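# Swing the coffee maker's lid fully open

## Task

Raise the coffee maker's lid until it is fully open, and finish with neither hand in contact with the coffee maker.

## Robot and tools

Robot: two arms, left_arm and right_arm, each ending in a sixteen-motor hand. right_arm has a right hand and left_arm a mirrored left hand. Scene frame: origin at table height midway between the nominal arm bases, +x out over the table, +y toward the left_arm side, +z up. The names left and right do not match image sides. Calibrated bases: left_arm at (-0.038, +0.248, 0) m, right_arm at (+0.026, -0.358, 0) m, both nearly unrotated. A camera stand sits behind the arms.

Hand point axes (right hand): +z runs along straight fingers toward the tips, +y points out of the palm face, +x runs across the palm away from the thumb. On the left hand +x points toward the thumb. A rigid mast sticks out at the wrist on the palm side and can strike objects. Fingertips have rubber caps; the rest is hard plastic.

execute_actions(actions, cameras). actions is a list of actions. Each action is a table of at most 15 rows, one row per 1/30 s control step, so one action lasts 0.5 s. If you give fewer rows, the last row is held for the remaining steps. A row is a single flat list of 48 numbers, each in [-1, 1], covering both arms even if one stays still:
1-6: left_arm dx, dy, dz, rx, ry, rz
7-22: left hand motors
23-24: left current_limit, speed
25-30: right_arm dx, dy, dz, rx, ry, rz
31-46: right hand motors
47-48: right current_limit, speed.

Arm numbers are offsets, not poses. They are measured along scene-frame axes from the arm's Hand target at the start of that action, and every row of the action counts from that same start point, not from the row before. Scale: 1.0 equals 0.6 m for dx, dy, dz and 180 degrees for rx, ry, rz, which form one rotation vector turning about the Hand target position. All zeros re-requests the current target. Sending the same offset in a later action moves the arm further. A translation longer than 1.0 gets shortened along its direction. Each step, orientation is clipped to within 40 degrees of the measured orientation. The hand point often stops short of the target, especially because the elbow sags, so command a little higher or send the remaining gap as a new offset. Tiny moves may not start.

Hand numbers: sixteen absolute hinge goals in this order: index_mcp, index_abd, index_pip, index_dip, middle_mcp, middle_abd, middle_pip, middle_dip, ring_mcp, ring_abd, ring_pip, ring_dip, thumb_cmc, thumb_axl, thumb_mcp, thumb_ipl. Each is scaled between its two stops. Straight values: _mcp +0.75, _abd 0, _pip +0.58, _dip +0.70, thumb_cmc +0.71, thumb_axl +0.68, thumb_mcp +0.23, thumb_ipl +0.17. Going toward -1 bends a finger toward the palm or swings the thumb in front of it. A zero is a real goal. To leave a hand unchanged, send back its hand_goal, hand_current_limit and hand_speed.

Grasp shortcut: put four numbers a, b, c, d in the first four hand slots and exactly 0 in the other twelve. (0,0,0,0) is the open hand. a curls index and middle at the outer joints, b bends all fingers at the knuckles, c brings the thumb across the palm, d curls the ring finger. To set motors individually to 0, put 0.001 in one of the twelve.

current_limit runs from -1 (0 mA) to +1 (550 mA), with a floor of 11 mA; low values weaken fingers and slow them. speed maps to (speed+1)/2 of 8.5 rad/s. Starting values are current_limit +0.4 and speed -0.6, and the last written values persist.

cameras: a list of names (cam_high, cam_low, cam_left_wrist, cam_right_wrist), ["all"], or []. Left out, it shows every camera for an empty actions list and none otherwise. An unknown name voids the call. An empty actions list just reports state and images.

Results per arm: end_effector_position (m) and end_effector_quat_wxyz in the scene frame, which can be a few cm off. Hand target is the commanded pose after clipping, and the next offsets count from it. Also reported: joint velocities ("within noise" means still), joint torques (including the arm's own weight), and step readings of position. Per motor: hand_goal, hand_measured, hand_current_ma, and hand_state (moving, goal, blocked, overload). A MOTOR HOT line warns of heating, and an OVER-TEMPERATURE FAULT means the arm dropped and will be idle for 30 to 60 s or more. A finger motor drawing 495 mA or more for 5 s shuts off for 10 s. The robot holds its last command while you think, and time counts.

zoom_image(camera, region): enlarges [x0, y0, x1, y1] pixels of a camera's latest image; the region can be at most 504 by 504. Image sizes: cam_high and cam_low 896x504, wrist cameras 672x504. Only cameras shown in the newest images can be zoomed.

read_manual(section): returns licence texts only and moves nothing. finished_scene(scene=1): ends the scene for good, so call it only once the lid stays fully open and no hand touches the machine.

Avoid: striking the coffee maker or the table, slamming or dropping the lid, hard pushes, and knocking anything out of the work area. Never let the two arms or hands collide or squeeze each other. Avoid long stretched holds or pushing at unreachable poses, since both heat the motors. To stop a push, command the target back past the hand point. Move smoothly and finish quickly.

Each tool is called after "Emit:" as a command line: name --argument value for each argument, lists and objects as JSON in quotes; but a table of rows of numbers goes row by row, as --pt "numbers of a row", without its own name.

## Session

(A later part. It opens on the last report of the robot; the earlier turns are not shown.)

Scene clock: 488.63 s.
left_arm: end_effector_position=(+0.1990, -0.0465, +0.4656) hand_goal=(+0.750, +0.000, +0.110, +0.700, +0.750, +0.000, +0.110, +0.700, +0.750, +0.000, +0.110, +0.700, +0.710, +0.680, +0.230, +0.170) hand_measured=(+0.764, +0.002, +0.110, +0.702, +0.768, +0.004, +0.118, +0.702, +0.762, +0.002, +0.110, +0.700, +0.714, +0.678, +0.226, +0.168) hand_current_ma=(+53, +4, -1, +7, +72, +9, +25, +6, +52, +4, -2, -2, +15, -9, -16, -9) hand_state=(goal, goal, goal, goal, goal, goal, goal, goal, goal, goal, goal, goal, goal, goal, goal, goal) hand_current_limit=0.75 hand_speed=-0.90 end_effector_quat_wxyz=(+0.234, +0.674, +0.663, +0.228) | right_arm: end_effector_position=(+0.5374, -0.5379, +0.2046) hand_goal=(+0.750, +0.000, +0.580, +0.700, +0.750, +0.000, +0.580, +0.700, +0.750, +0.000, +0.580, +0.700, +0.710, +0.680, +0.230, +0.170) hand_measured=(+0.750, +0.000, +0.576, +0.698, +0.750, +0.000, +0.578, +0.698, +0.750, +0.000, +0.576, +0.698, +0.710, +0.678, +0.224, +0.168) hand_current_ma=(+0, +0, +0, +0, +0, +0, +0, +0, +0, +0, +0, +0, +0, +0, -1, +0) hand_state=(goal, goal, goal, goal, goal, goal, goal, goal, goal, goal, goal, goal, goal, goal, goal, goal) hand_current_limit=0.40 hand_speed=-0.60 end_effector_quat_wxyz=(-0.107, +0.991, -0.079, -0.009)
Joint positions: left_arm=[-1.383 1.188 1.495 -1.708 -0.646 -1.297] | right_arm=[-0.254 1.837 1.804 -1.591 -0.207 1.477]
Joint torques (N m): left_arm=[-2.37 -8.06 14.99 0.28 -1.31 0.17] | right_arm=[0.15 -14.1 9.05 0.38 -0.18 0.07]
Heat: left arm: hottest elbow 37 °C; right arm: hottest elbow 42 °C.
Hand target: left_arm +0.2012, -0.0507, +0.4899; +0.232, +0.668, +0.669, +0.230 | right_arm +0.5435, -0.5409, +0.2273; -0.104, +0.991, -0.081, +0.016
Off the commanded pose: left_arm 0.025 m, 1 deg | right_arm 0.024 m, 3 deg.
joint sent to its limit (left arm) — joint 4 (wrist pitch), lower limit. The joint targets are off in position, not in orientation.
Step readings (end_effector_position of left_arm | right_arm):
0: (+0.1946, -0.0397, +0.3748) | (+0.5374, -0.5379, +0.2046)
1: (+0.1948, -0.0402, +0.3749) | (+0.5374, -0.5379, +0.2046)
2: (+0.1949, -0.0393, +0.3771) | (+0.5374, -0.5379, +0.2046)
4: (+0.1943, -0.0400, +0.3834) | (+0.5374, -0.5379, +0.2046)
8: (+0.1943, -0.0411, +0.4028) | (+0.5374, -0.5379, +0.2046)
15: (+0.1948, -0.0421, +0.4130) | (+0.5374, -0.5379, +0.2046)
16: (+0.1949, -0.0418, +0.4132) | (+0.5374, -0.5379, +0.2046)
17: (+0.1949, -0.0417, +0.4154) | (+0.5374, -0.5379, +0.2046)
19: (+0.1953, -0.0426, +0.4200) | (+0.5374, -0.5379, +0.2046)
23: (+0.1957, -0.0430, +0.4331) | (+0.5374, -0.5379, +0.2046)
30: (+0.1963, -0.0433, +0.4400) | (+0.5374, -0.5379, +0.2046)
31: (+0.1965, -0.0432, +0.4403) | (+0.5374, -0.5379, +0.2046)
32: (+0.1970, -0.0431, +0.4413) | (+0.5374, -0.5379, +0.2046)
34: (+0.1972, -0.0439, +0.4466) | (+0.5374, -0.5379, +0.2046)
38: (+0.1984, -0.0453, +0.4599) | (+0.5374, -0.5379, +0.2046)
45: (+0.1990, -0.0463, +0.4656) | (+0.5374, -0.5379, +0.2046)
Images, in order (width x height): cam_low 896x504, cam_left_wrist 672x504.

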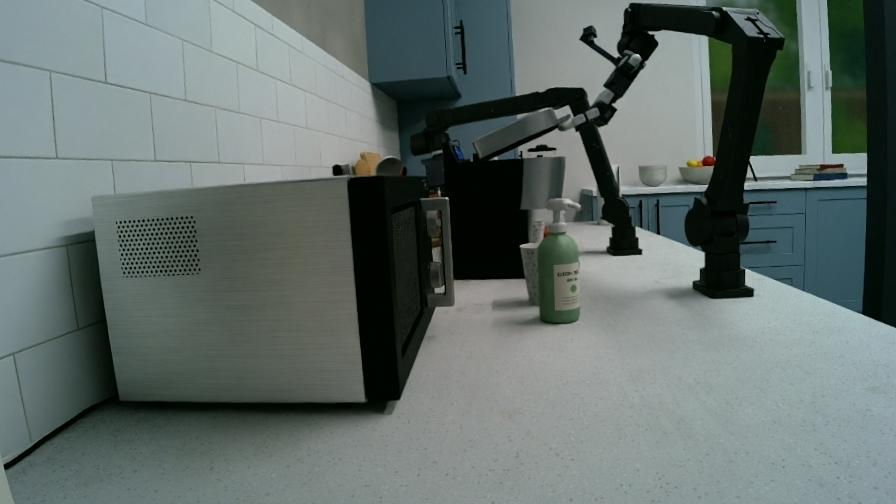

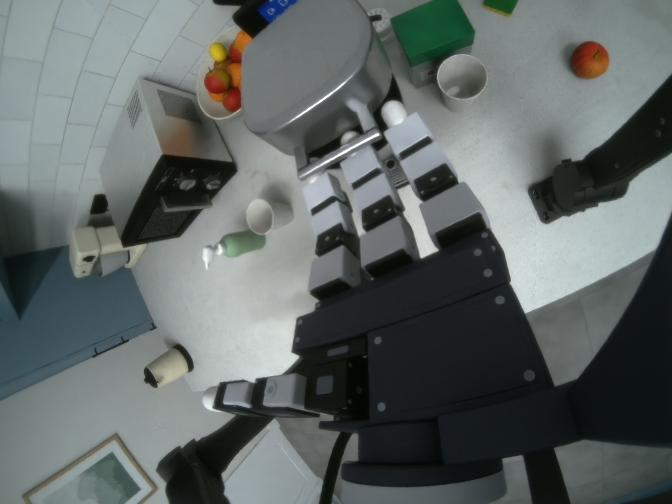

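Emit:
execute_actions --actions '[[[0.01,0,0.048,0,-0.022,0,0.75,0,0.226,0.7,0.75,0,0.226,0.7,0.75,0,0.226,0.7,0.71,0.68,0.23,0.17,0.75,-0.9,0,0,0,0,0,0,0,0,0,0,0,0,0,0,0,0,0,0,0,0,0,0,0.4,-0.6]],[[0.012,0,0.048,0,-0.022,0,0.75,0,0.343,0.7,0.75,0,0.343,0.7,0.75,0,0.343,0.7,0.71,0.68,0.23,0.17,0.75,-0.9,0,0,0,0,0,0,0,0,0,0,0,0,0,0,0,0,0,0,0,0,0,0,0.4,-0.6]],[[0.016,0,0.042,0,-0.022,0,0.75,0,0.475,0.7,0.75,0,0.475,0.7,0.75,0,0.475,0.7,0.71,0.68,0.23,0.17,0.75,-0.9,0,0,0,0,0,0,0,0,0,0,0,0,0,0,0,0,0,0,0,0,0,0,0.4,-0.6]]]' --cameras '["cam_low","cam_left_wrist"]'

Emit:
zoom_image --camera "cam_low" --region '[440, 20, 680, 210]'

Scene clock: 503.57 s.
left_arm: end_effector_position=(+0.2192, -0.0496, +0.5539) hand_goal=(+0.750, +0.000, +0.476, +0.700, +0.750, +0.000, +0.476, +0.700, +0.750, +0.000, +0.476, +0.700, +0.710, +0.680, +0.230, +0.170) hand_measured=(+0.764, +0.002, +0.476, +0.702, +0.768, +0.000, +0.478, +0.704, +0.762, +0.002, +0.476, +0.700, +0.714, +0.678, +0.226, +0.168) hand_current_ma=(+53, +4, -2, +7, +72, -1, +5, +11, +52, +4, -3, -2, +16, -9, -16, -9) hand_state=(goal, goal, goal, goal, goal, goal, goal, goal, goal, goal, goal, goal, goal, goal, goal, goal) hand_current_limit=0.75 hand_speed=-0.90 end_effector_quat_wxyz=(+0.307, +0.651, +0.629, +0.295) | right_arm: end_effector_position=(+0.5374, -0.5379, +0.2046) hand_goal=(+0.750, +0.000, +0.580, +0.700, +0.750, +0.000, +0.580, +0.700, +0.750, +0.000, +0.580, +0.700, +0.710, +0.680, +0.230, +0.170) hand_measured=(+0.750, +0.000, +0.576, +0.698, +0.750, +0.000, +0.578, +0.698, +0.750, +0.000, +0.576, +0.698, +0.710, +0.678, +0.224, +0.168) hand_current_ma=(+0, +0, +0, +0, +0, +0, +0, +0, +0, +0, +0, +0, +0, +0, -1, +0) hand_state=(goal, goal, goal, goal, goal, goal, goal, goal, goal, goal, goal, goal, goal, goal, goal, goal) hand_current_limit=0.40 hand_speed=-0.60 end_effector_quat_wxyz=(-0.107, +0.991, -0.079, -0.009)
Joint positions: left_arm=[-1.365 1.212 1.647 -1.708 -0.841 -1.185] | right_arm=[-0.254 1.837 1.804 -1.591 -0.207 1.477]
Joint torques (N m): left_arm=[-1.44 -7.36 14.54 0.5 -1.3 0.17] | right_arm=[0.21 -14.51 9.09 0.31 -0.18 0.14]
Heat: left arm: hottest elbow 37 °C; right arm: hottest elbow 42 °C.
Hand target: left_arm +0.2240, -0.0507, +0.5727; +0.300, +0.641, +0.641, +0.298 | right_arm +0.5435, -0.5409, +0.2273; -0.104, +0.991, -0.081, +0.016
Off the commanded pose: left_arm 0.019 m, 2 deg | right_arm 0.024 m, 3 deg.
joint sent to its limit (left arm) — joint 4 (wrist pitch), lower limit. The joint targets are off in position, not in orientation.
Step readings (end_effector_position of left_arm | right_arm):
0: (+0.1991, -0.0467, +0.4657) | (+0.5374, -0.5379, +0.2046)
1: (+0.1992, -0.0466, +0.4659) | (+0.5374, -0.5379, +0.2046)
2: (+0.1999, -0.0464, +0.4681) | (+0.5374, -0.5379, +0.2046)
4: (+0.2007, -0.0468, +0.4750) | (+0.5374, -0.5379, +0.2046)
8: (+0.2028, -0.0469, +0.4904) | (+0.5374, -0.5379, +0.2046)
15: (+0.2034, -0.0479, +0.4971) | (+0.5374, -0.5379, +0.2046)
16: (+0.2035, -0.0478, +0.4973) | (+0.5374, -0.5379, +0.2046)
17: (+0.2040, -0.0476, +0.4988) | (+0.5374, -0.5379, +0.2046)
19: (+0.2054, -0.0478, +0.5055) | (+0.5374, -0.5379, +0.2046)
23: (+0.2073, -0.0471, +0.5221) | (+0.5374, -0.5379, +0.2046)
30: (+0.2088, -0.0476, +0.5284) | (+0.5374, -0.5379, +0.2046)
31: (+0.2088, -0.0476, +0.5293) | (+0.5374, -0.5379, +0.2046)
32: (+0.2094, -0.0478, +0.5308) | (+0.5374, -0.5379, +0.2046)
34: (+0.2119, -0.0485, +0.5367) | (+0.5374, -0.5379, +0.2046)
38: (+0.2164, -0.0497, +0.5477) | (+0.5374, -0.5379, +0.2046)
45: (+0.2188, -0.0481, +0.5539) | (+0.5374, -0.5379, +0.2046)
Images, in order (width x height): cam_low 896x504, cam_left_wrist 672x504.

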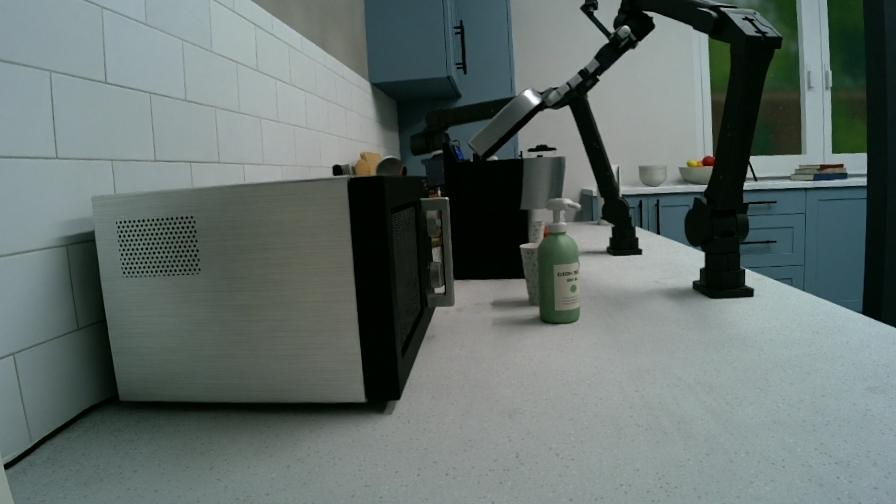

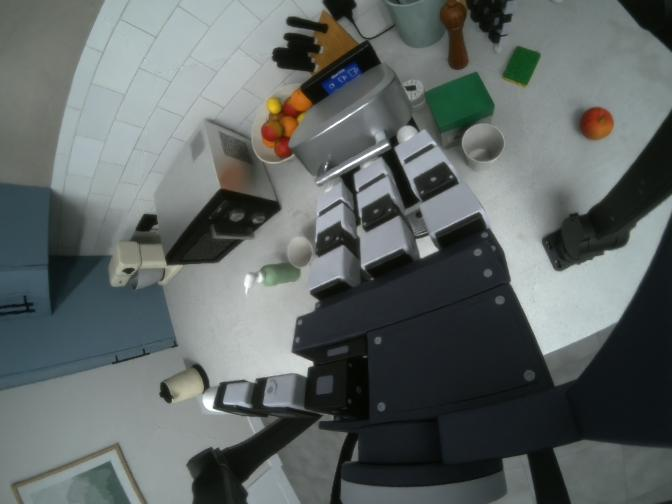

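Scaled by 2.100 from the camera's 896x504 image, which has a finer 1280x720 frame.

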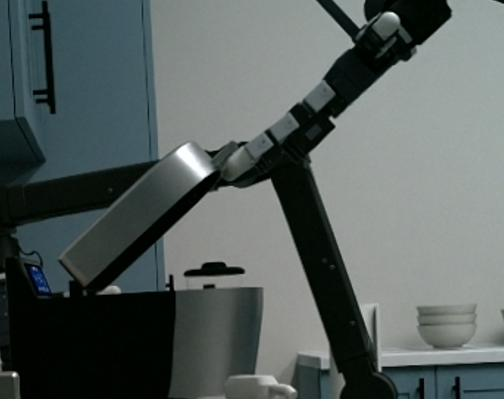

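Emit:
execute_actions --actions '[[[0.028,0,0.03,0,-0.035,0,0.75,0,0.606,0.7,0.75,0,0.606,0.7,0.75,0,0.606,0.7,0.71,0.68,0.23,0.17,0.75,-0.9,0,0,0,0,0,0,0,0,0,0,0,0,0,0,0,0,0,0,0,0,0,0,0.4,-0.6]],[[0.028,0,0.03,0,-0.037,0,0.75,0,0.737,0.7,0.75,0,0.737,0.7,0.75,0,0.737,0.7,0.71,0.68,0.23,0.17,0.75,-0.9,0,0,0,0,0,0,0,0,0,0,0,0,0,0,0,0,0,0,0,0,0,0,0.4,-0.6]],[[0.03,0,0.028,0,-0.037,0,0.75,0,0.8,0.7,0.75,0,0.8,0.7,0.75,0,0.8,0.7,0.71,0.68,0.23,0.17,0.75,-0.9,0,0,0,0,0,0,0,0,0,0,0,0,0,0,0,0,0,0,0,0,0,0,0.4,-0.6]]]' --cameras '["cam_low","cam_left_wrist"]'

Emit:
zoom_image --camera "cam_low" --region '[440, 0, 680, 190]'

Scene clock: 519.27 s.
left_arm: end_effector_position=(+0.2777, -0.0578, +0.6144) hand_goal=(+0.750, +0.000, +0.800, +0.700, +0.750, +0.000, +0.800, +0.700, +0.750, +0.000, +0.800, +0.700, +0.710, +0.680, +0.230, +0.170) hand_measured=(+0.762, +0.002, +0.800, +0.702, +0.764, -0.002, +0.798, +0.704, +0.766, +0.000, +0.798, +0.700, +0.716, +0.678, +0.226, +0.168) hand_current_ma=(+53, +4, -2, +7, +57, -5, -3, +11, +66, -2, -3, +2, +21, -9, -16, -9) hand_state=(goal, goal, goal, goal, goal, goal, goal, goal, goal, goal, goal, goal, goal, goal, goal, goal) hand_current_limit=0.75 hand_speed=-0.90 end_effector_quat_wxyz=(+0.390, +0.589, +0.581, +0.405) | right_arm: end_effector_position=(+0.5374, -0.5379, +0.2046) hand_goal=(+0.750, +0.000, +0.580, +0.700, +0.750, +0.000, +0.580, +0.700, +0.750, +0.000, +0.580, +0.700, +0.710, +0.680, +0.230, +0.170) hand_measured=(+0.750, +0.000, +0.576, +0.698, +0.750, +0.000, +0.578, +0.698, +0.750, +0.000, +0.576, +0.698, +0.710, +0.678, +0.224, +0.168) hand_current_ma=(+0, +0, +0, +0, +0, +0, +0, +0, +0, +0, +0, +0, +0, +0, -1, +0) hand_state=(goal, goal, goal, goal, goal, goal, goal, goal, goal, goal, goal, goal, goal, goal, goal, goal) hand_current_limit=0.40 hand_speed=-0.60 end_effector_quat_wxyz=(-0.107, +0.991, -0.079, -0.009)
Joint positions: left_arm=[-1.222 1.205 1.598 -1.253 -1.064 -0.766] | right_arm=[-0.254 1.837 1.804 -1.591 -0.207 1.477]
Joint torques (N m): left_arm=[-1.49 -10.81 10.82 2.13 -0.92 0.17] | right_arm=[0.67 -15.21 9.11 0.4 -0.16 0.1]
Heat: left arm: hottest elbow 38 °C; right arm: hottest elbow 42 °C.
Hand target: left_arm +0.2756, -0.0507, +0.6255; +0.404, +0.580, +0.581, +0.403 | right_arm +0.5435, -0.5409, +0.2273; -0.104, +0.991, -0.081, +0.016
Off the commanded pose: left_arm 0.013 m, 2 deg | right_arm 0.024 m, 3 deg.
Step readings (end_effector_position of left_arm | right_arm):
0: (+0.2192, -0.0496, +0.5539) | (+0.5374, -0.5379, +0.2046)
1: (+0.2193, -0.0495, +0.5541) | (+0.5374, -0.5379, +0.2046)
2: (+0.2199, -0.0496, +0.5559) | (+0.5374, -0.5379, +0.2046)
4: (+0.2230, -0.0480, +0.5618) | (+0.5374, -0.5379, +0.2046)
8: (+0.2308, -0.0461, +0.5693) | (+0.5374, -0.5379, +0.2046)
15: (+0.2367, -0.0449, +0.5717) | (+0.5374, -0.5379, +0.2046)
16: (+0.2373, -0.0448, +0.5718) | (+0.5374, -0.5379, +0.2046)
17: (+0.2379, -0.0454, +0.5752) | (+0.5374, -0.5379, +0.2046)
19: (+0.2403, -0.0471, +0.5841) | (+0.5374, -0.5379, +0.2046)
23: (+0.2494, -0.0483, +0.5940) | (+0.5374, -0.5379, +0.2046)
30: (+0.2577, -0.0502, +0.5983) | (+0.5374, -0.5379, +0.2046)
31: (+0.2578, -0.0509, +0.5990) | (+0.5374, -0.5379, +0.2046)
32: (+0.2578, -0.0523, +0.6021) | (+0.5374, -0.5379, +0.2046)
34: (+0.2604, -0.0547, +0.6069) | (+0.5374, -0.5379, +0.2046)
38: (+0.2709, -0.0570, +0.6097) | (+0.5374, -0.5379, +0.2046)
45: (+0.2791, -0.0590, +0.6082) | (+0.5374, -0.5379, +0.2046)
Images, in order (width x height): cam_low 896x504, cam_left_wrist 672x504.

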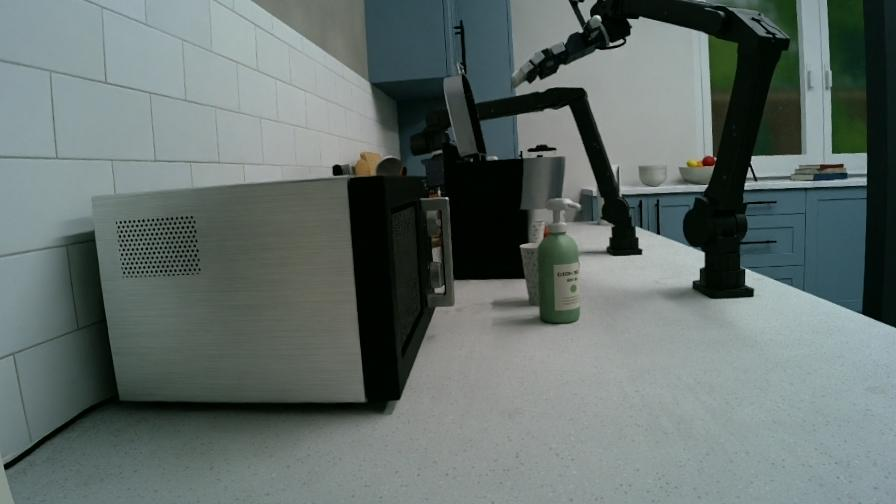

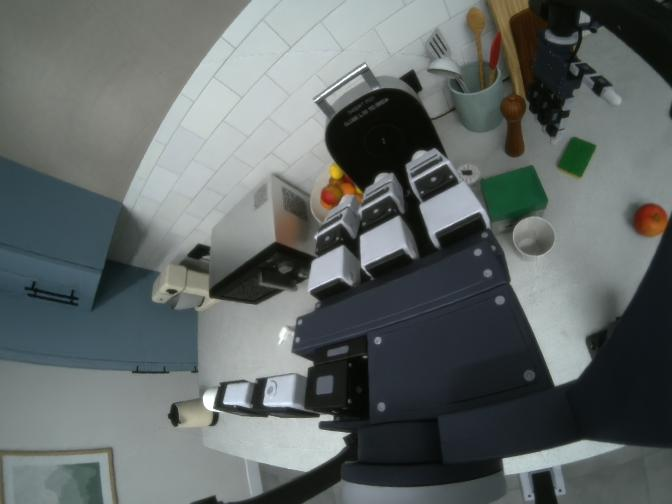

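Scaled by 2.100 from the camera's 896x504 image, which has a finer 1280x720 frame.

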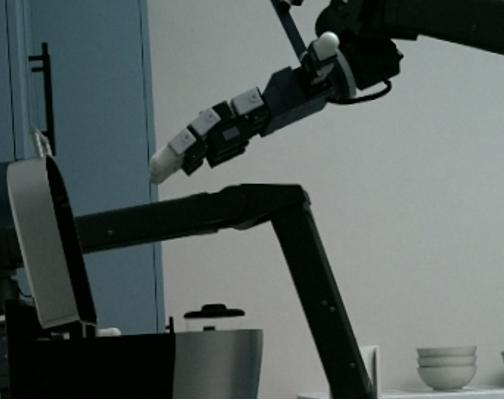

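Emit:
execute_actions --actions '[]'

Emit:
zoom_image --camera "cam_low" --region '[420, 40, 580, 190]'

Emit:
zoom_image --camera "cam_high" --region '[350, 50, 600, 280]'

Scene clock: 524.73 s.
left_arm: end_effector_position=(+0.2777, -0.0579, +0.6144) hand_goal=(+0.750, +0.000, +0.800, +0.700, +0.750, +0.000, +0.800, +0.700, +0.750, +0.000, +0.800, +0.700, +0.710, +0.680, +0.230, +0.170) hand_measured=(+0.762, +0.002, +0.800, +0.702, +0.764, -0.002, +0.798, +0.704, +0.766, +0.000, +0.798, +0.700, +0.716, +0.678, +0.226, +0.168) hand_current_ma=(+53, +4, -2, +7, +57, -5, -3, +11, +66, -2, -3, +2, +21, -9, -16, -9) hand_state=(goal, goal, goal, goal, goal, goal, goal, goal, goal, goal, goal, goal, goal, goal, goal, goal) hand_current_limit=0.75 hand_speed=-0.90 end_effector_quat_wxyz=(+0.389, +0.589, +0.580, +0.406) | right_arm: end_effector_position=(+0.5374, -0.5379, +0.2046) hand_goal=(+0.750, +0.000, +0.580, +0.700, +0.750, +0.000, +0.580, +0.700, +0.750, +0.000, +0.580, +0.700, +0.710, +0.680, +0.230, +0.170) hand_measured=(+0.750, +0.000, +0.576, +0.698, +0.750, +0.000, +0.578, +0.698, +0.750, +0.000, +0.576, +0.698, +0.710, +0.678, +0.224, +0.168) hand_current_ma=(+0, +0, +0, +0, +0, +0, +0, +0, +0, +0, +0, +0, +0, +0, -1, +0) hand_state=(goal, goal, goal, goal, goal, goal, goal, goal, goal, goal, goal, goal, goal, goal, goal, goal) hand_current_limit=0.40 hand_speed=-0.60 end_effector_quat_wxyz=(-0.107, +0.991, -0.079, -0.009)
Joint positions: left_arm=[-1.222 1.205 1.598 -1.253 -1.064 -0.764] | right_arm=[-0.254 1.837 1.804 -1.591 -0.207 1.477]
Joint velocities: within noise
Joint torques (N m): left_arm=[-1.49 -10.75 10.81 2.11 -0.93 0.19] | right_arm=[-0.21 -15.09 9.18 0.42 -0.17 0.1]
Heat: left arm: hottest elbow 37 °C; right arm: hottest elbow 42 °C.
Hand target: left_arm +0.2756, -0.0507, +0.6255; +0.404, +0.580, +0.581, +0.403 | right_arm +0.5435, -0.5409, +0.2273; -0.104, +0.991, -0.081, +0.016
Off the commanded pose: left_arm 0.013 m, 2 deg | right_arm 0.024 m, 3 deg.

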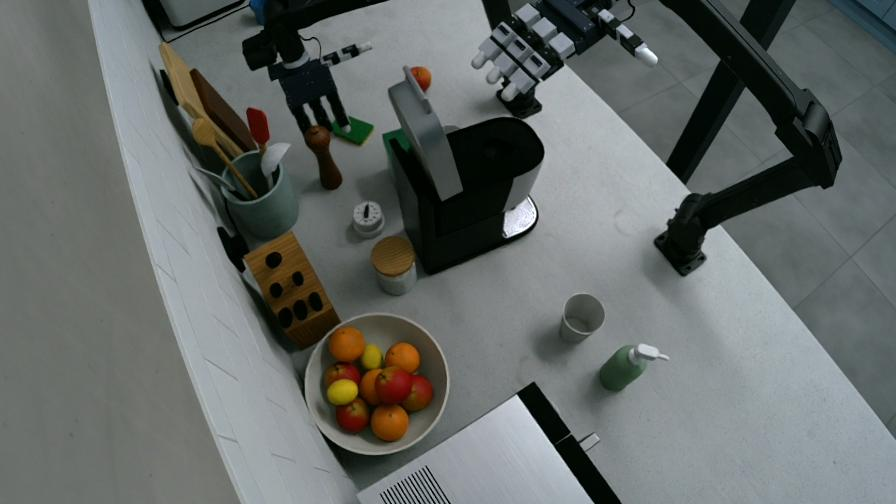

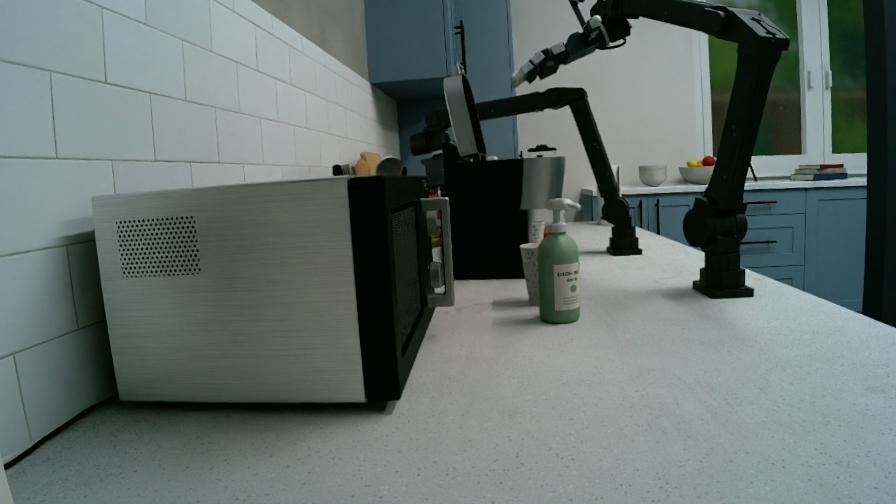

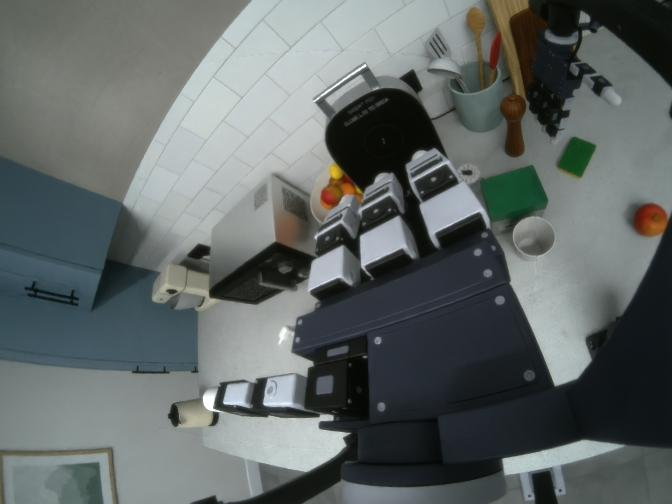

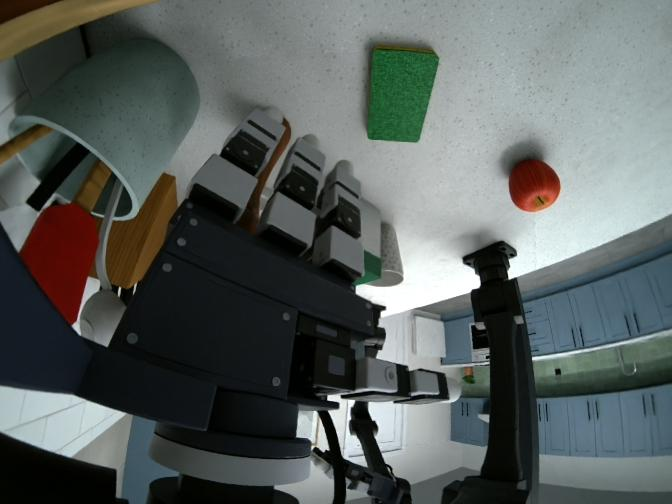

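Scaled by 3.150 from the camera's 896x504 image, which has a finer 1280x720 frame.

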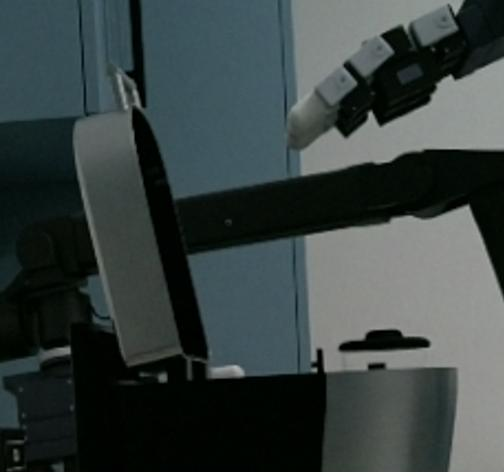

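Scaled by 2.016 from the camera's 896x504 image, which has a finer 1280x720 frame.

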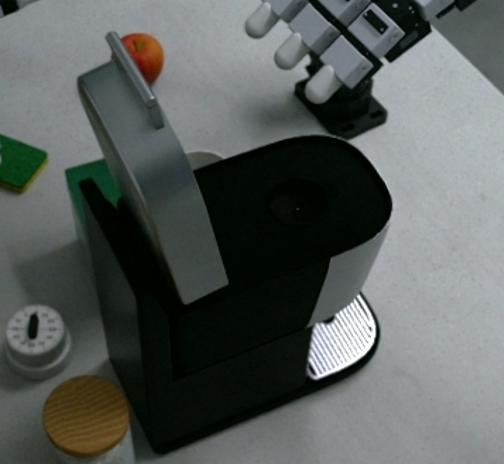

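Emit:
execute_actions --actions '[[[0.07,0,-0.02,0,0,0,0.75,0,0.7,0.7,0.75,0,0.7,0.7,0.75,0,0.7,0.7,0.71,0.68,0.23,0.17,0.75,-0.9,0,0,0,0,0,0,0,0,0,0,0,0,0,0,0,0,0,0,0,0,0,0,0.4,-0.6]],[[0.07,0,-0.02,0,0,0,0.75,0,0.7,0.7,0.75,0,0.7,0.7,0.75,0,0.7,0.7,0.71,0.68,0.23,0.17,0.75,-0.9,0,0,0,0,0,0,0,0,0,0,0,0,0,0,0,0,0,0,0,0,0,0,0.4,-0.6]],[[0.04,0,0,0,0,0,0.75,0,0.7,0.7,0.75,0,0.7,0.7,0.75,0,0.7,0.7,0.71,0.68,0.23,0.17,0.75,-0.9,0,0,0,0,0,0,0,0,0,0,0,0,0,0,0,0,0,0,0,0,0,0,0.4,-0.6]]]' --cameras '["cam_low"]'

Emit:
zoom_image --camera "cam_low" --region '[420, 40, 580, 190]'

Scene clock: 543.20 s.
left_arm: end_effector_position=(+0.3811, -0.0452, +0.5912) hand_goal=(+0.750, +0.000, +0.700, +0.700, +0.750, +0.000, +0.700, +0.700, +0.750, +0.000, +0.700, +0.700, +0.710, +0.680, +0.230, +0.170) hand_measured=(+0.762, +0.002, +0.706, +0.702, +0.764, -0.002, +0.706, +0.704, +0.766, +0.000, +0.708, +0.700, +0.716, +0.678, +0.228, +0.168) hand_current_ma=(+53, +4, +20, +7, +57, -4, +25, +11, +66, -2, +26, +2, +22, -9, -12, -8) hand_state=(goal, goal, goal, goal, goal, goal, goal, goal, goal, goal, goal, goal, goal, goal, goal, goal) hand_current_limit=0.75 hand_speed=-0.90 end_effector_quat_wxyz=(+0.392, +0.586, +0.583, +0.403) | right_arm: end_effector_position=(+0.5374, -0.5379, +0.2046) hand_goal=(+0.750, +0.000, +0.580, +0.700, +0.750, +0.000, +0.580, +0.700, +0.750, +0.000, +0.580, +0.700, +0.710, +0.680, +0.230, +0.170) hand_measured=(+0.750, +0.000, +0.576, +0.698, +0.750, +0.000, +0.578, +0.698, +0.750, +0.000, +0.576, +0.698, +0.710, +0.678, +0.224, +0.168) hand_current_ma=(+0, +0, +0, +0, +0, +0, +0, +0, +0, +0, +0, +0, +0, +0, -1, +0) hand_state=(goal, goal, goal, goal, goal, goal, goal, goal, goal, goal, goal, goal, goal, goal, goal, goal) hand_current_limit=0.40 hand_speed=-0.60 end_effector_quat_wxyz=(-0.107, +0.991, -0.079, -0.009)
Joint positions: left_arm=[-0.96 1.237 1.521 -0.887 -0.866 -0.467] | right_arm=[-0.254 1.837 1.804 -1.591 -0.207 1.477]
Joint torques (N m): left_arm=[-1.73 -9.58 13.3 2.71 -0.32 0.18] | right_arm=[0.09 -15.27 9.22 0.35 -0.17 0.13]
Heat: left arm: hottest elbow 35 °C; right arm: hottest elbow 42 °C.
Hand target: left_arm +0.3836, -0.0507, +0.6015; +0.404, +0.580, +0.581, +0.403 | right_arm +0.5435, -0.5409, +0.2273; -0.104, +0.991, -0.081, +0.016
Off the commanded pose: left_arm 0.012 m, 2 deg | right_arm 0.024 m, 3 deg.
Step readings (end_effector_position of left_arm | right_arm):
0: (+0.2777, -0.0579, +0.6144) | (+0.5374, -0.5379, +0.2046)
1: (+0.2778, -0.0584, +0.6137) | (+0.5374, -0.5379, +0.2046)
2: (+0.2788, -0.0600, +0.6132) | (+0.5374, -0.5379, +0.2046)
4: (+0.2873, -0.0613, +0.6099) | (+0.5374, -0.5379, +0.2046)
8: (+0.3098, -0.0511, +0.6041) | (+0.5374, -0.5379, +0.2046)
15: (+0.3198, -0.0504, +0.6029) | (+0.5374, -0.5379, +0.2046)
16: (+0.3200, -0.0515, +0.6032) | (+0.5374, -0.5379, +0.2046)
17: (+0.3204, -0.0539, +0.6026) | (+0.5374, -0.5379, +0.2046)
19: (+0.3276, -0.0564, +0.6011) | (+0.5374, -0.5379, +0.2046)
23: (+0.3465, -0.0448, +0.5987) | (+0.5374, -0.5379, +0.2046)
30: (+0.3558, -0.0397, +0.6010) | (+0.5374, -0.5379, +0.2046)
31: (+0.3560, -0.0406, +0.6012) | (+0.5374, -0.5379, +0.2046)
32: (+0.3567, -0.0429, +0.6006) | (+0.5374, -0.5379, +0.2046)
34: (+0.3592, -0.0471, +0.6001) | (+0.5374, -0.5379, +0.2046)
38: (+0.3708, -0.0464, +0.5962) | (+0.5374, -0.5379, +0.2046)
45: (+0.3810, -0.0447, +0.5908) | (+0.5374, -0.5379, +0.2046)
Images, in order (width x height): cam_low 896x504.

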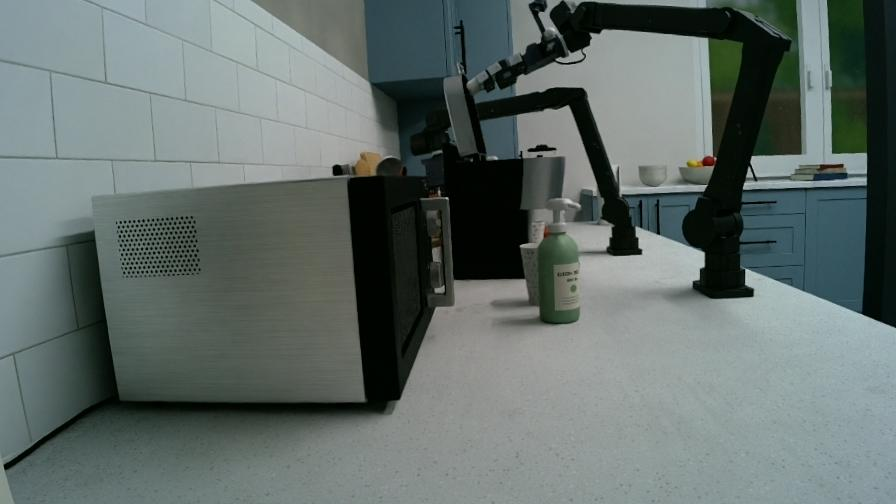

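Scaled by 3.150 from the camera's 896x504 image, which has a finer 1280x720 frame.

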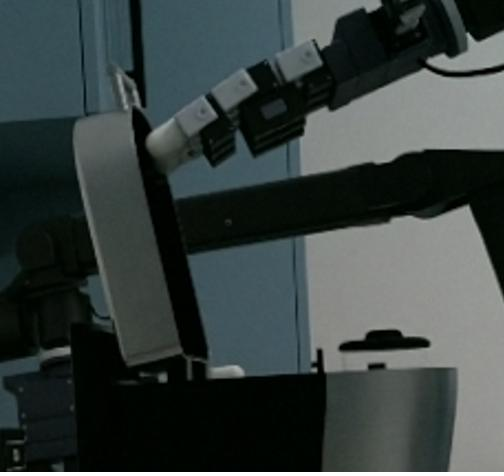

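Emit:
execute_actions --actions '[[[0.04,0,-0.005,0,0,0,0.75,0,0.7,0.7,0.75,0,0.7,0.7,0.75,0,0.7,0.7,0.71,0.68,0.23,0.17,0.75,-0.9,0,0,0,0,0,0,0,0,0,0,0,0,0,0,0,0,0,0,0,0,0,0,0.4,-0.6]],[[0.03,0,-0.005,0,0,0,0.75,0,0.7,0.7,0.75,0,0.7,0.7,0.75,0,0.7,0.7,0.71,0.68,0.23,0.17,0.75,-0.9,0,0,0,0,0,0,0,0,0,0,0,0,0,0,0,0,0,0,0,0,0,0,0.4,-0.6]]]' --cameras '["cam_low"]'

Emit:
zoom_image --camera "cam_low" --region '[420, 40, 580, 190]'

Scene clock: 551.57 s.
left_arm: end_effector_position=(+0.4142, -0.0512, +0.5783) hand_goal=(+0.750, +0.000, +0.700, +0.700, +0.750, +0.000, +0.700, +0.700, +0.750, +0.000, +0.700, +0.700, +0.710, +0.680, +0.230, +0.170) hand_measured=(+0.766, -0.004, +0.706, +0.702, +0.764, -0.002, +0.706, +0.704, +0.764, +0.004, +0.708, +0.700, +0.716, +0.678, +0.228, +0.168) hand_current_ma=(+66, -9, +21, +7, +57, -4, +25, +11, +62, +9, +26, +2, +22, -9, -12, -8) hand_state=(goal, goal, goal, goal, goal, goal, goal, goal, goal, goal, goal, goal, goal, goal, goal, goal) hand_current_limit=0.75 hand_speed=-0.90 end_effector_quat_wxyz=(+0.392, +0.594, +0.579, +0.397) | right_arm: end_effector_position=(+0.5374, -0.5379, +0.2046) hand_goal=(+0.750, +0.000, +0.580, +0.700, +0.750, +0.000, +0.580, +0.700, +0.750, +0.000, +0.580, +0.700, +0.710, +0.680, +0.230, +0.170) hand_measured=(+0.750, +0.000, +0.576, +0.698, +0.750, +0.000, +0.578, +0.698, +0.750, +0.000, +0.576, +0.698, +0.710, +0.678, +0.224, +0.168) hand_current_ma=(+0, +0, +0, +0, +0, +0, +0, +0, +0, +0, +0, +0, +0, +0, -1, +0) hand_state=(goal, goal, goal, goal, goal, goal, goal, goal, goal, goal, goal, goal, goal, goal, goal, goal) hand_current_limit=0.40 hand_speed=-0.60 end_effector_quat_wxyz=(-0.107, +0.991, -0.079, -0.009)
Joint positions: left_arm=[-0.898 1.278 1.521 -0.811 -0.794 -0.408] | right_arm=[-0.254 1.837 1.804 -1.591 -0.207 1.477]
Joint torques (N m): left_arm=[-0.91 -9.41 15.42 2.86 -0.32 0.22] | right_arm=[-0.15 -14.8 8.99 0.35 -0.15 0.11]
Heat: left arm: hottest elbow 35 °C; right arm: hottest elbow 42 °C.
Hand target: left_arm +0.4256, -0.0507, +0.5955; +0.404, +0.580, +0.581, +0.403 | right_arm +0.5435, -0.5409, +0.2273; -0.104, +0.991, -0.081, +0.016
Off the commanded pose: left_arm 0.021 m, 2 deg | right_arm 0.024 m, 3 deg.
Step readings (end_effector_position of left_arm | right_arm):
0: (+0.3811, -0.0452, +0.5912) | (+0.5374, -0.5379, +0.2046)
1: (+0.3812, -0.0455, +0.5913) | (+0.5374, -0.5379, +0.2046)
2: (+0.3815, -0.0470, +0.5911) | (+0.5374, -0.5379, +0.2046)
4: (+0.3843, -0.0498, +0.5906) | (+0.5374, -0.5379, +0.2046)
8: (+0.3948, -0.0485, +0.5872) | (+0.5374, -0.5379, +0.2046)
15: (+0.4020, -0.0503, +0.5812) | (+0.5374, -0.5379, +0.2046)
16: (+0.4021, -0.0507, +0.5811) | (+0.5374, -0.5379, +0.2046)
17: (+0.4022, -0.0516, +0.5812) | (+0.5374, -0.5379, +0.2046)
19: (+0.4055, -0.0514, +0.5815) | (+0.5374, -0.5379, +0.2046)
23: (+0.4137, -0.0499, +0.5788) | (+0.5374, -0.5379, +0.2046)
30: (+0.4142, -0.0511, +0.5783) | (+0.5374, -0.5379, +0.2046)
Images, in order (width x height): cam_low 896x504.

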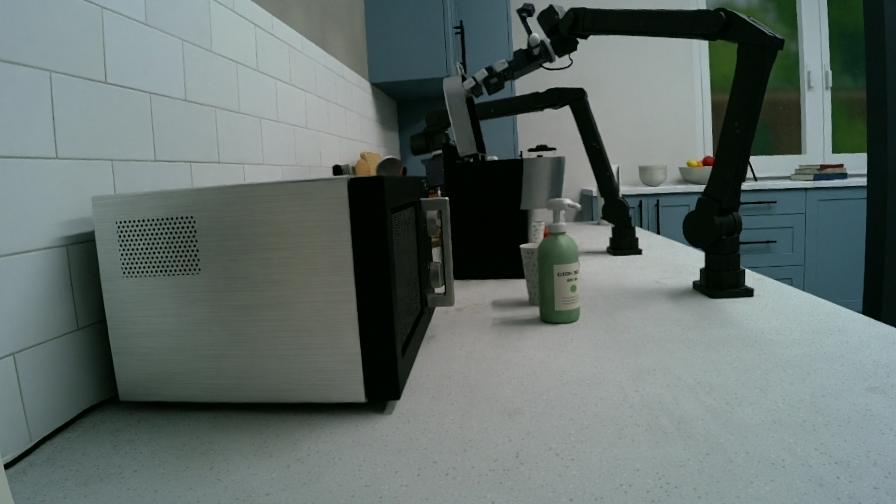

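Scaled by 3.150 from the camera's 896x504 image, which has a finer 1280x720 frame.

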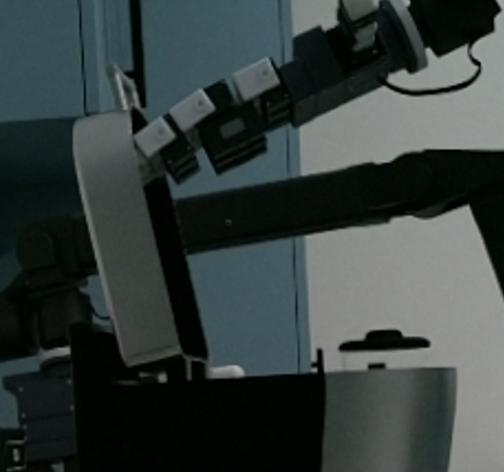

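Emit:
execute_actions --actions '[[[0.03,0,0,0,0,0,0.75,0,0.7,0.7,0.75,0,0.7,0.7,0.75,0,0.7,0.7,0.71,0.68,0.23,0.17,0.75,-0.9,0,0,0,0,0,0,0,0,0,0,0,0,0,0,0,0,0,0,0,0,0,0,0.4,-0.6]]]' --cameras '["cam_low"]'

Emit:
zoom_image --camera "cam_low" --region '[420, 40, 580, 190]'

Scene clock: 561.77 s.
left_arm: end_effector_position=(+0.4265, -0.0524, +0.5787) hand_goal=(+0.750, +0.000, +0.700, +0.700, +0.750, +0.000, +0.700, +0.700, +0.750, +0.000, +0.700, +0.700, +0.710, +0.680, +0.230, +0.170) hand_measured=(+0.766, -0.002, +0.706, +0.700, +0.764, -0.002, +0.706, +0.704, +0.764, +0.004, +0.708, +0.700, +0.716, +0.678, +0.228, +0.168) hand_current_ma=(+69, -3, +21, +1, +57, -4, +25, +11, +62, +14, +26, +2, +22, -9, -12, -8) hand_state=(goal, goal, goal, goal, goal, goal, goal, goal, goal, goal, goal, goal, goal, goal, goal, goal) hand_current_limit=0.75 hand_speed=-0.90 end_effector_quat_wxyz=(+0.395, +0.596, +0.577, +0.395) | right_arm: end_effector_position=(+0.5374, -0.5379, +0.2046) hand_goal=(+0.750, +0.000, +0.580, +0.700, +0.750, +0.000, +0.580, +0.700, +0.750, +0.000, +0.580, +0.700, +0.710, +0.680, +0.230, +0.170) hand_measured=(+0.750, +0.000, +0.576, +0.698, +0.750, +0.000, +0.578, +0.698, +0.750, +0.000, +0.576, +0.698, +0.710, +0.678, +0.224, +0.168) hand_current_ma=(+0, +0, +0, +0, +0, +0, +0, +0, +0, +0, +0, +0, +0, +0, -1, +0) hand_state=(goal, goal, goal, goal, goal, goal, goal, goal, goal, goal, goal, goal, goal, goal, goal, goal) hand_current_limit=0.40 hand_speed=-0.60 end_effector_quat_wxyz=(-0.107, +0.991, -0.079, -0.009)
Joint positions: left_arm=[-0.875 1.295 1.534 -0.788 -0.767 -0.385] | right_arm=[-0.254 1.837 1.804 -1.591 -0.207 1.477]
Joint torques (N m): left_arm=[-0.26 -8.94 16.24 2.85 -0.24 0.21] | right_arm=[0.73 -15.09 9.07 0.36 -0.16 0.13]
Heat: left arm: hottest elbow 37 °C; right arm: hottest elbow 42 °C.
Hand target: left_arm +0.4436, -0.0507, +0.5955; +0.404, +0.580, +0.581, +0.403 | right_arm +0.5435, -0.5409, +0.2273; -0.104, +0.991, -0.081, +0.016
Off the commanded pose: left_arm 0.024 m, 2 deg | right_arm 0.024 m, 3 deg.
Step readings (end_effector_position of left_arm | right_arm):
0: (+0.4142, -0.0512, +0.5783) | (+0.5374, -0.5379, +0.2046)
1: (+0.4142, -0.0512, +0.5783) | (+0.5374, -0.5379, +0.2046)
2: (+0.4143, -0.0519, +0.5783) | (+0.5374, -0.5379, +0.2046)
4: (+0.4164, -0.0508, +0.5785) | (+0.5374, -0.5379, +0.2046)
8: (+0.4230, -0.0510, +0.5785) | (+0.5374, -0.5379, +0.2046)
15: (+0.4265, -0.0524, +0.5787) | (+0.5374, -0.5379, +0.2046)
Images, in order (width x height): cam_low 896x504.

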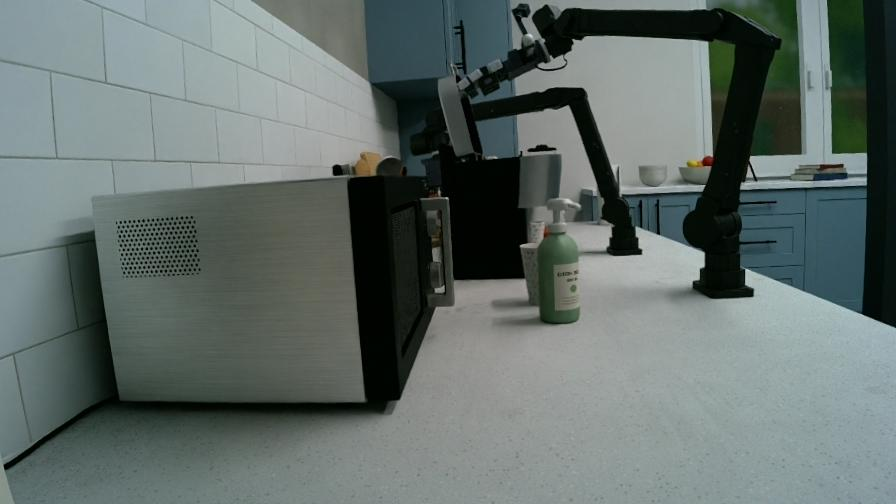

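Scaled by 3.150 from the camera's 896x504 image, which has a finer 1280x720 frame.

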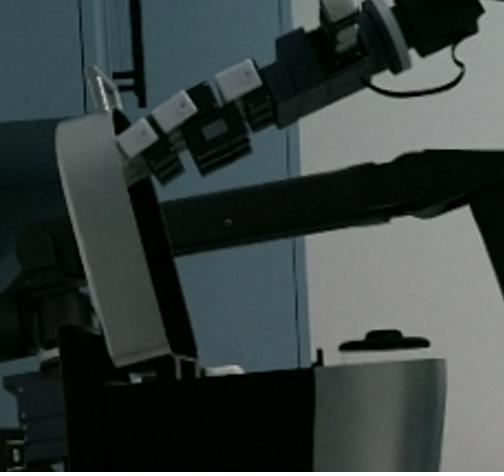

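Emit:
execute_actions --actions '[[[-0.02,0,0,0,0,0,0.75,0,0.7,0.7,0.75,0,0.7,0.7,0.75,0,0.7,0.7,0.71,0.68,0.23,0.17,0.75,-0.9,0,0,0,0,0,0,0,0,0,0,0,0,0,0,0,0,0,0,0,0,0,0,0.4,-0.6]],[[-0.02,0,0,0,0,0,0.75,0,0.7,0.7,0.75,0,0.7,0.7,0.75,0,0.7,0.7,0.71,0.68,0.23,0.17,0.75,-0.9,0,0,0,0,0,0,0,0,0,0,0,0,0,0,0,0,0,0,0,0,0,0,0.4,-0.6]],[[-0.06,0,0.01,0,0,0,0.75,0,0.7,0.7,0.75,0,0.7,0.7,0.75,0,0.7,0.7,0.71,0.68,0.23,0.17,0.75,-0.9,0,0,0,0,0,0,0,0,0,0,0,0,0,0,0,0,0,0,0,0,0,0,0.4,-0.6]],[[-0.1,0,0.02,0,0,0,0.75,0,0.7,0.7,0.75,0,0.7,0.7,0.75,0,0.7,0.7,0.71,0.68,0.23,0.17,0.75,-0.9,0,0,0,0,0,0,0,0,0,0,0,0,0,0,0,0,0,0,0,0,0,0,0.4,-0.6]]]' --cameras '["cam_high","cam_low"]'

Emit:
zoom_image --camera "cam_low" --region '[420, 40, 580, 190]'

Scene clock: 580.30 s.
left_arm: end_effector_position=(+0.3266, -0.0559, +0.6015) hand_goal=(+0.750, +0.000, +0.700, +0.700, +0.750, +0.000, +0.700, +0.700, +0.750, +0.000, +0.700, +0.700, +0.710, +0.680, +0.230, +0.170) hand_measured=(+0.768, +0.000, +0.706, +0.700, +0.764, -0.002, +0.706, +0.704, +0.770, +0.002, +0.706, +0.702, +0.716, +0.678, +0.228, +0.168) hand_current_ma=(+73, +0, +20, +1, +57, -4, +24, +11, +82, +6, +25, +10, +22, -9, -11, -8) hand_state=(goal, goal, goal, goal, goal, goal, goal, goal, goal, goal, goal, goal, goal, goal, goal, goal) hand_current_limit=0.75 hand_speed=-0.90 end_effector_quat_wxyz=(+0.397, +0.589, +0.577, +0.403) | right_arm: end_effector_position=(+0.5374, -0.5379, +0.2046) hand_goal=(+0.750, +0.000, +0.580, +0.700, +0.750, +0.000, +0.580, +0.700, +0.750, +0.000, +0.580, +0.700, +0.710, +0.680, +0.230, +0.170) hand_measured=(+0.750, +0.000, +0.576, +0.698, +0.750, +0.000, +0.578, +0.698, +0.750, +0.000, +0.576, +0.698, +0.710, +0.678, +0.224, +0.168) hand_current_ma=(+0, +0, +0, +0, +0, +0, +0, +0, +0, +0, +0, +0, +0, +0, -1, +0) hand_state=(goal, goal, goal, goal, goal, goal, goal, goal, goal, goal, goal, goal, goal, goal, goal, goal) hand_current_limit=0.40 hand_speed=-0.60 end_effector_quat_wxyz=(-0.107, +0.991, -0.079, -0.009)
Joint positions: left_arm=[-1.093 1.2 1.527 -1.01 -0.965 -0.571] | right_arm=[-0.254 1.837 1.804 -1.591 -0.207 1.477]
Joint torques (N m): left_arm=[-2.2 -10.23 12.94 1.07 -0.88 0.01] | right_arm=[0.09 -15.09 9.06 0.42 -0.13 0.09]
Heat: left arm: hottest elbow 40 °C; right arm: hottest elbow 42 °C.
Hand target: left_arm +0.3236, -0.0507, +0.6135; +0.404, +0.580, +0.581, +0.403 | right_arm +0.5435, -0.5409, +0.2273; -0.104, +0.991, -0.081, +0.016
Off the commanded pose: left_arm 0.013 m, 1 deg | right_arm 0.024 m, 3 deg.
Step readings (end_effector_position of left_arm | right_arm):
0: (+0.4265, -0.0524, +0.5787) | (+0.5374, -0.5379, +0.2046)
1: (+0.4265, -0.0524, +0.5787) | (+0.5374, -0.5379, +0.2046)
2: (+0.4265, -0.0524, +0.5787) | (+0.5374, -0.5379, +0.2046)
4: (+0.4265, -0.0522, +0.5788) | (+0.5374, -0.5379, +0.2046)
8: (+0.4260, -0.0524, +0.5791) | (+0.5374, -0.5379, +0.2046)
15: (+0.4254, -0.0526, +0.5793) | (+0.5374, -0.5379, +0.2046)
16: (+0.4254, -0.0526, +0.5793) | (+0.5374, -0.5379, +0.2046)
17: (+0.4249, -0.0528, +0.5796) | (+0.5374, -0.5379, +0.2046)
19: (+0.4234, -0.0537, +0.5802) | (+0.5374, -0.5379, +0.2046)
23: (+0.4198, -0.0562, +0.5813) | (+0.5374, -0.5379, +0.2046)
30: (+0.4197, -0.0558, +0.5814) | (+0.5374, -0.5379, +0.2046)
31: (+0.4197, -0.0556, +0.5813) | (+0.5374, -0.5379, +0.2046)
32: (+0.4181, -0.0551, +0.5818) | (+0.5374, -0.5379, +0.2046)
34: (+0.4119, -0.0561, +0.5828) | (+0.5374, -0.5379, +0.2046)
38: (+0.3958, -0.0607, +0.5879) | (+0.5374, -0.5379, +0.2046)
45: (+0.3886, -0.0604, +0.5905) | (+0.5374, -0.5379, +0.2046)
46: (+0.3885, -0.0596, +0.5905) | (+0.5374, -0.5379, +0.2046)
47: (+0.3874, -0.0571, +0.5901) | (+0.5374, -0.5379, +0.2046)
49: (+0.3782, -0.0544, +0.5905) | (+0.5374, -0.5379, +0.2046)
53: (+0.3475, -0.0625, +0.5960) | (+0.5374, -0.5379, +0.2046)
60: (+0.3261, -0.0597, +0.6036) | (+0.5374, -0.5379, +0.2046)
Images, in order (width x height): cam_high 896x504, cam_low 896x504.

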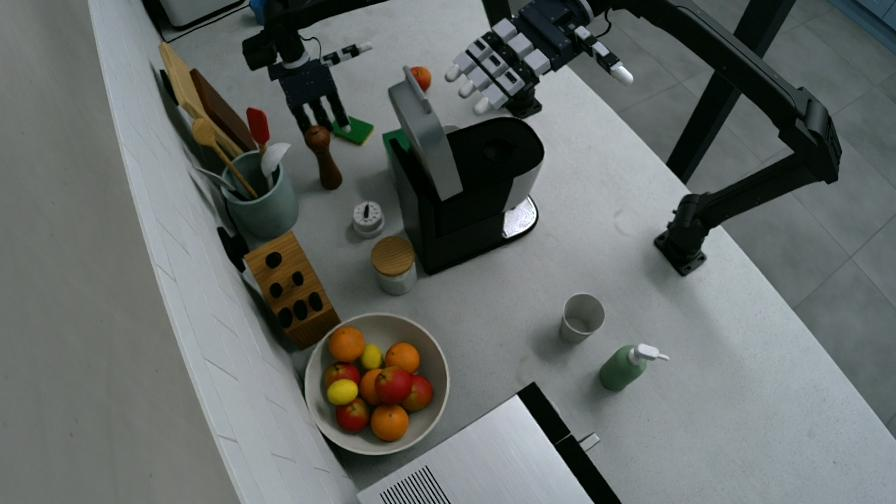

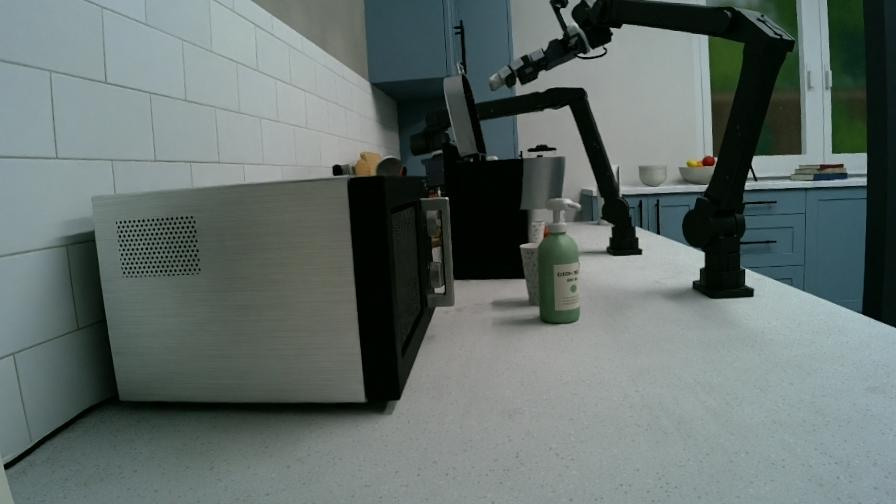

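Scaled by 3.150 from the camera's 896x504 image, which has a finer 1280x720 frame.

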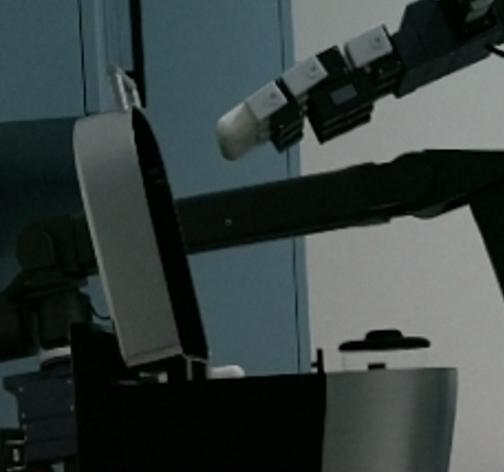

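The push at the end moved the whole machine while the lid stayed put, so the lid is at its stop. The machine has settled back into its original position with the lid open, and the hand is clear of it.

Emit:
finished_scene --scene 1

The scene is finished: the task was done.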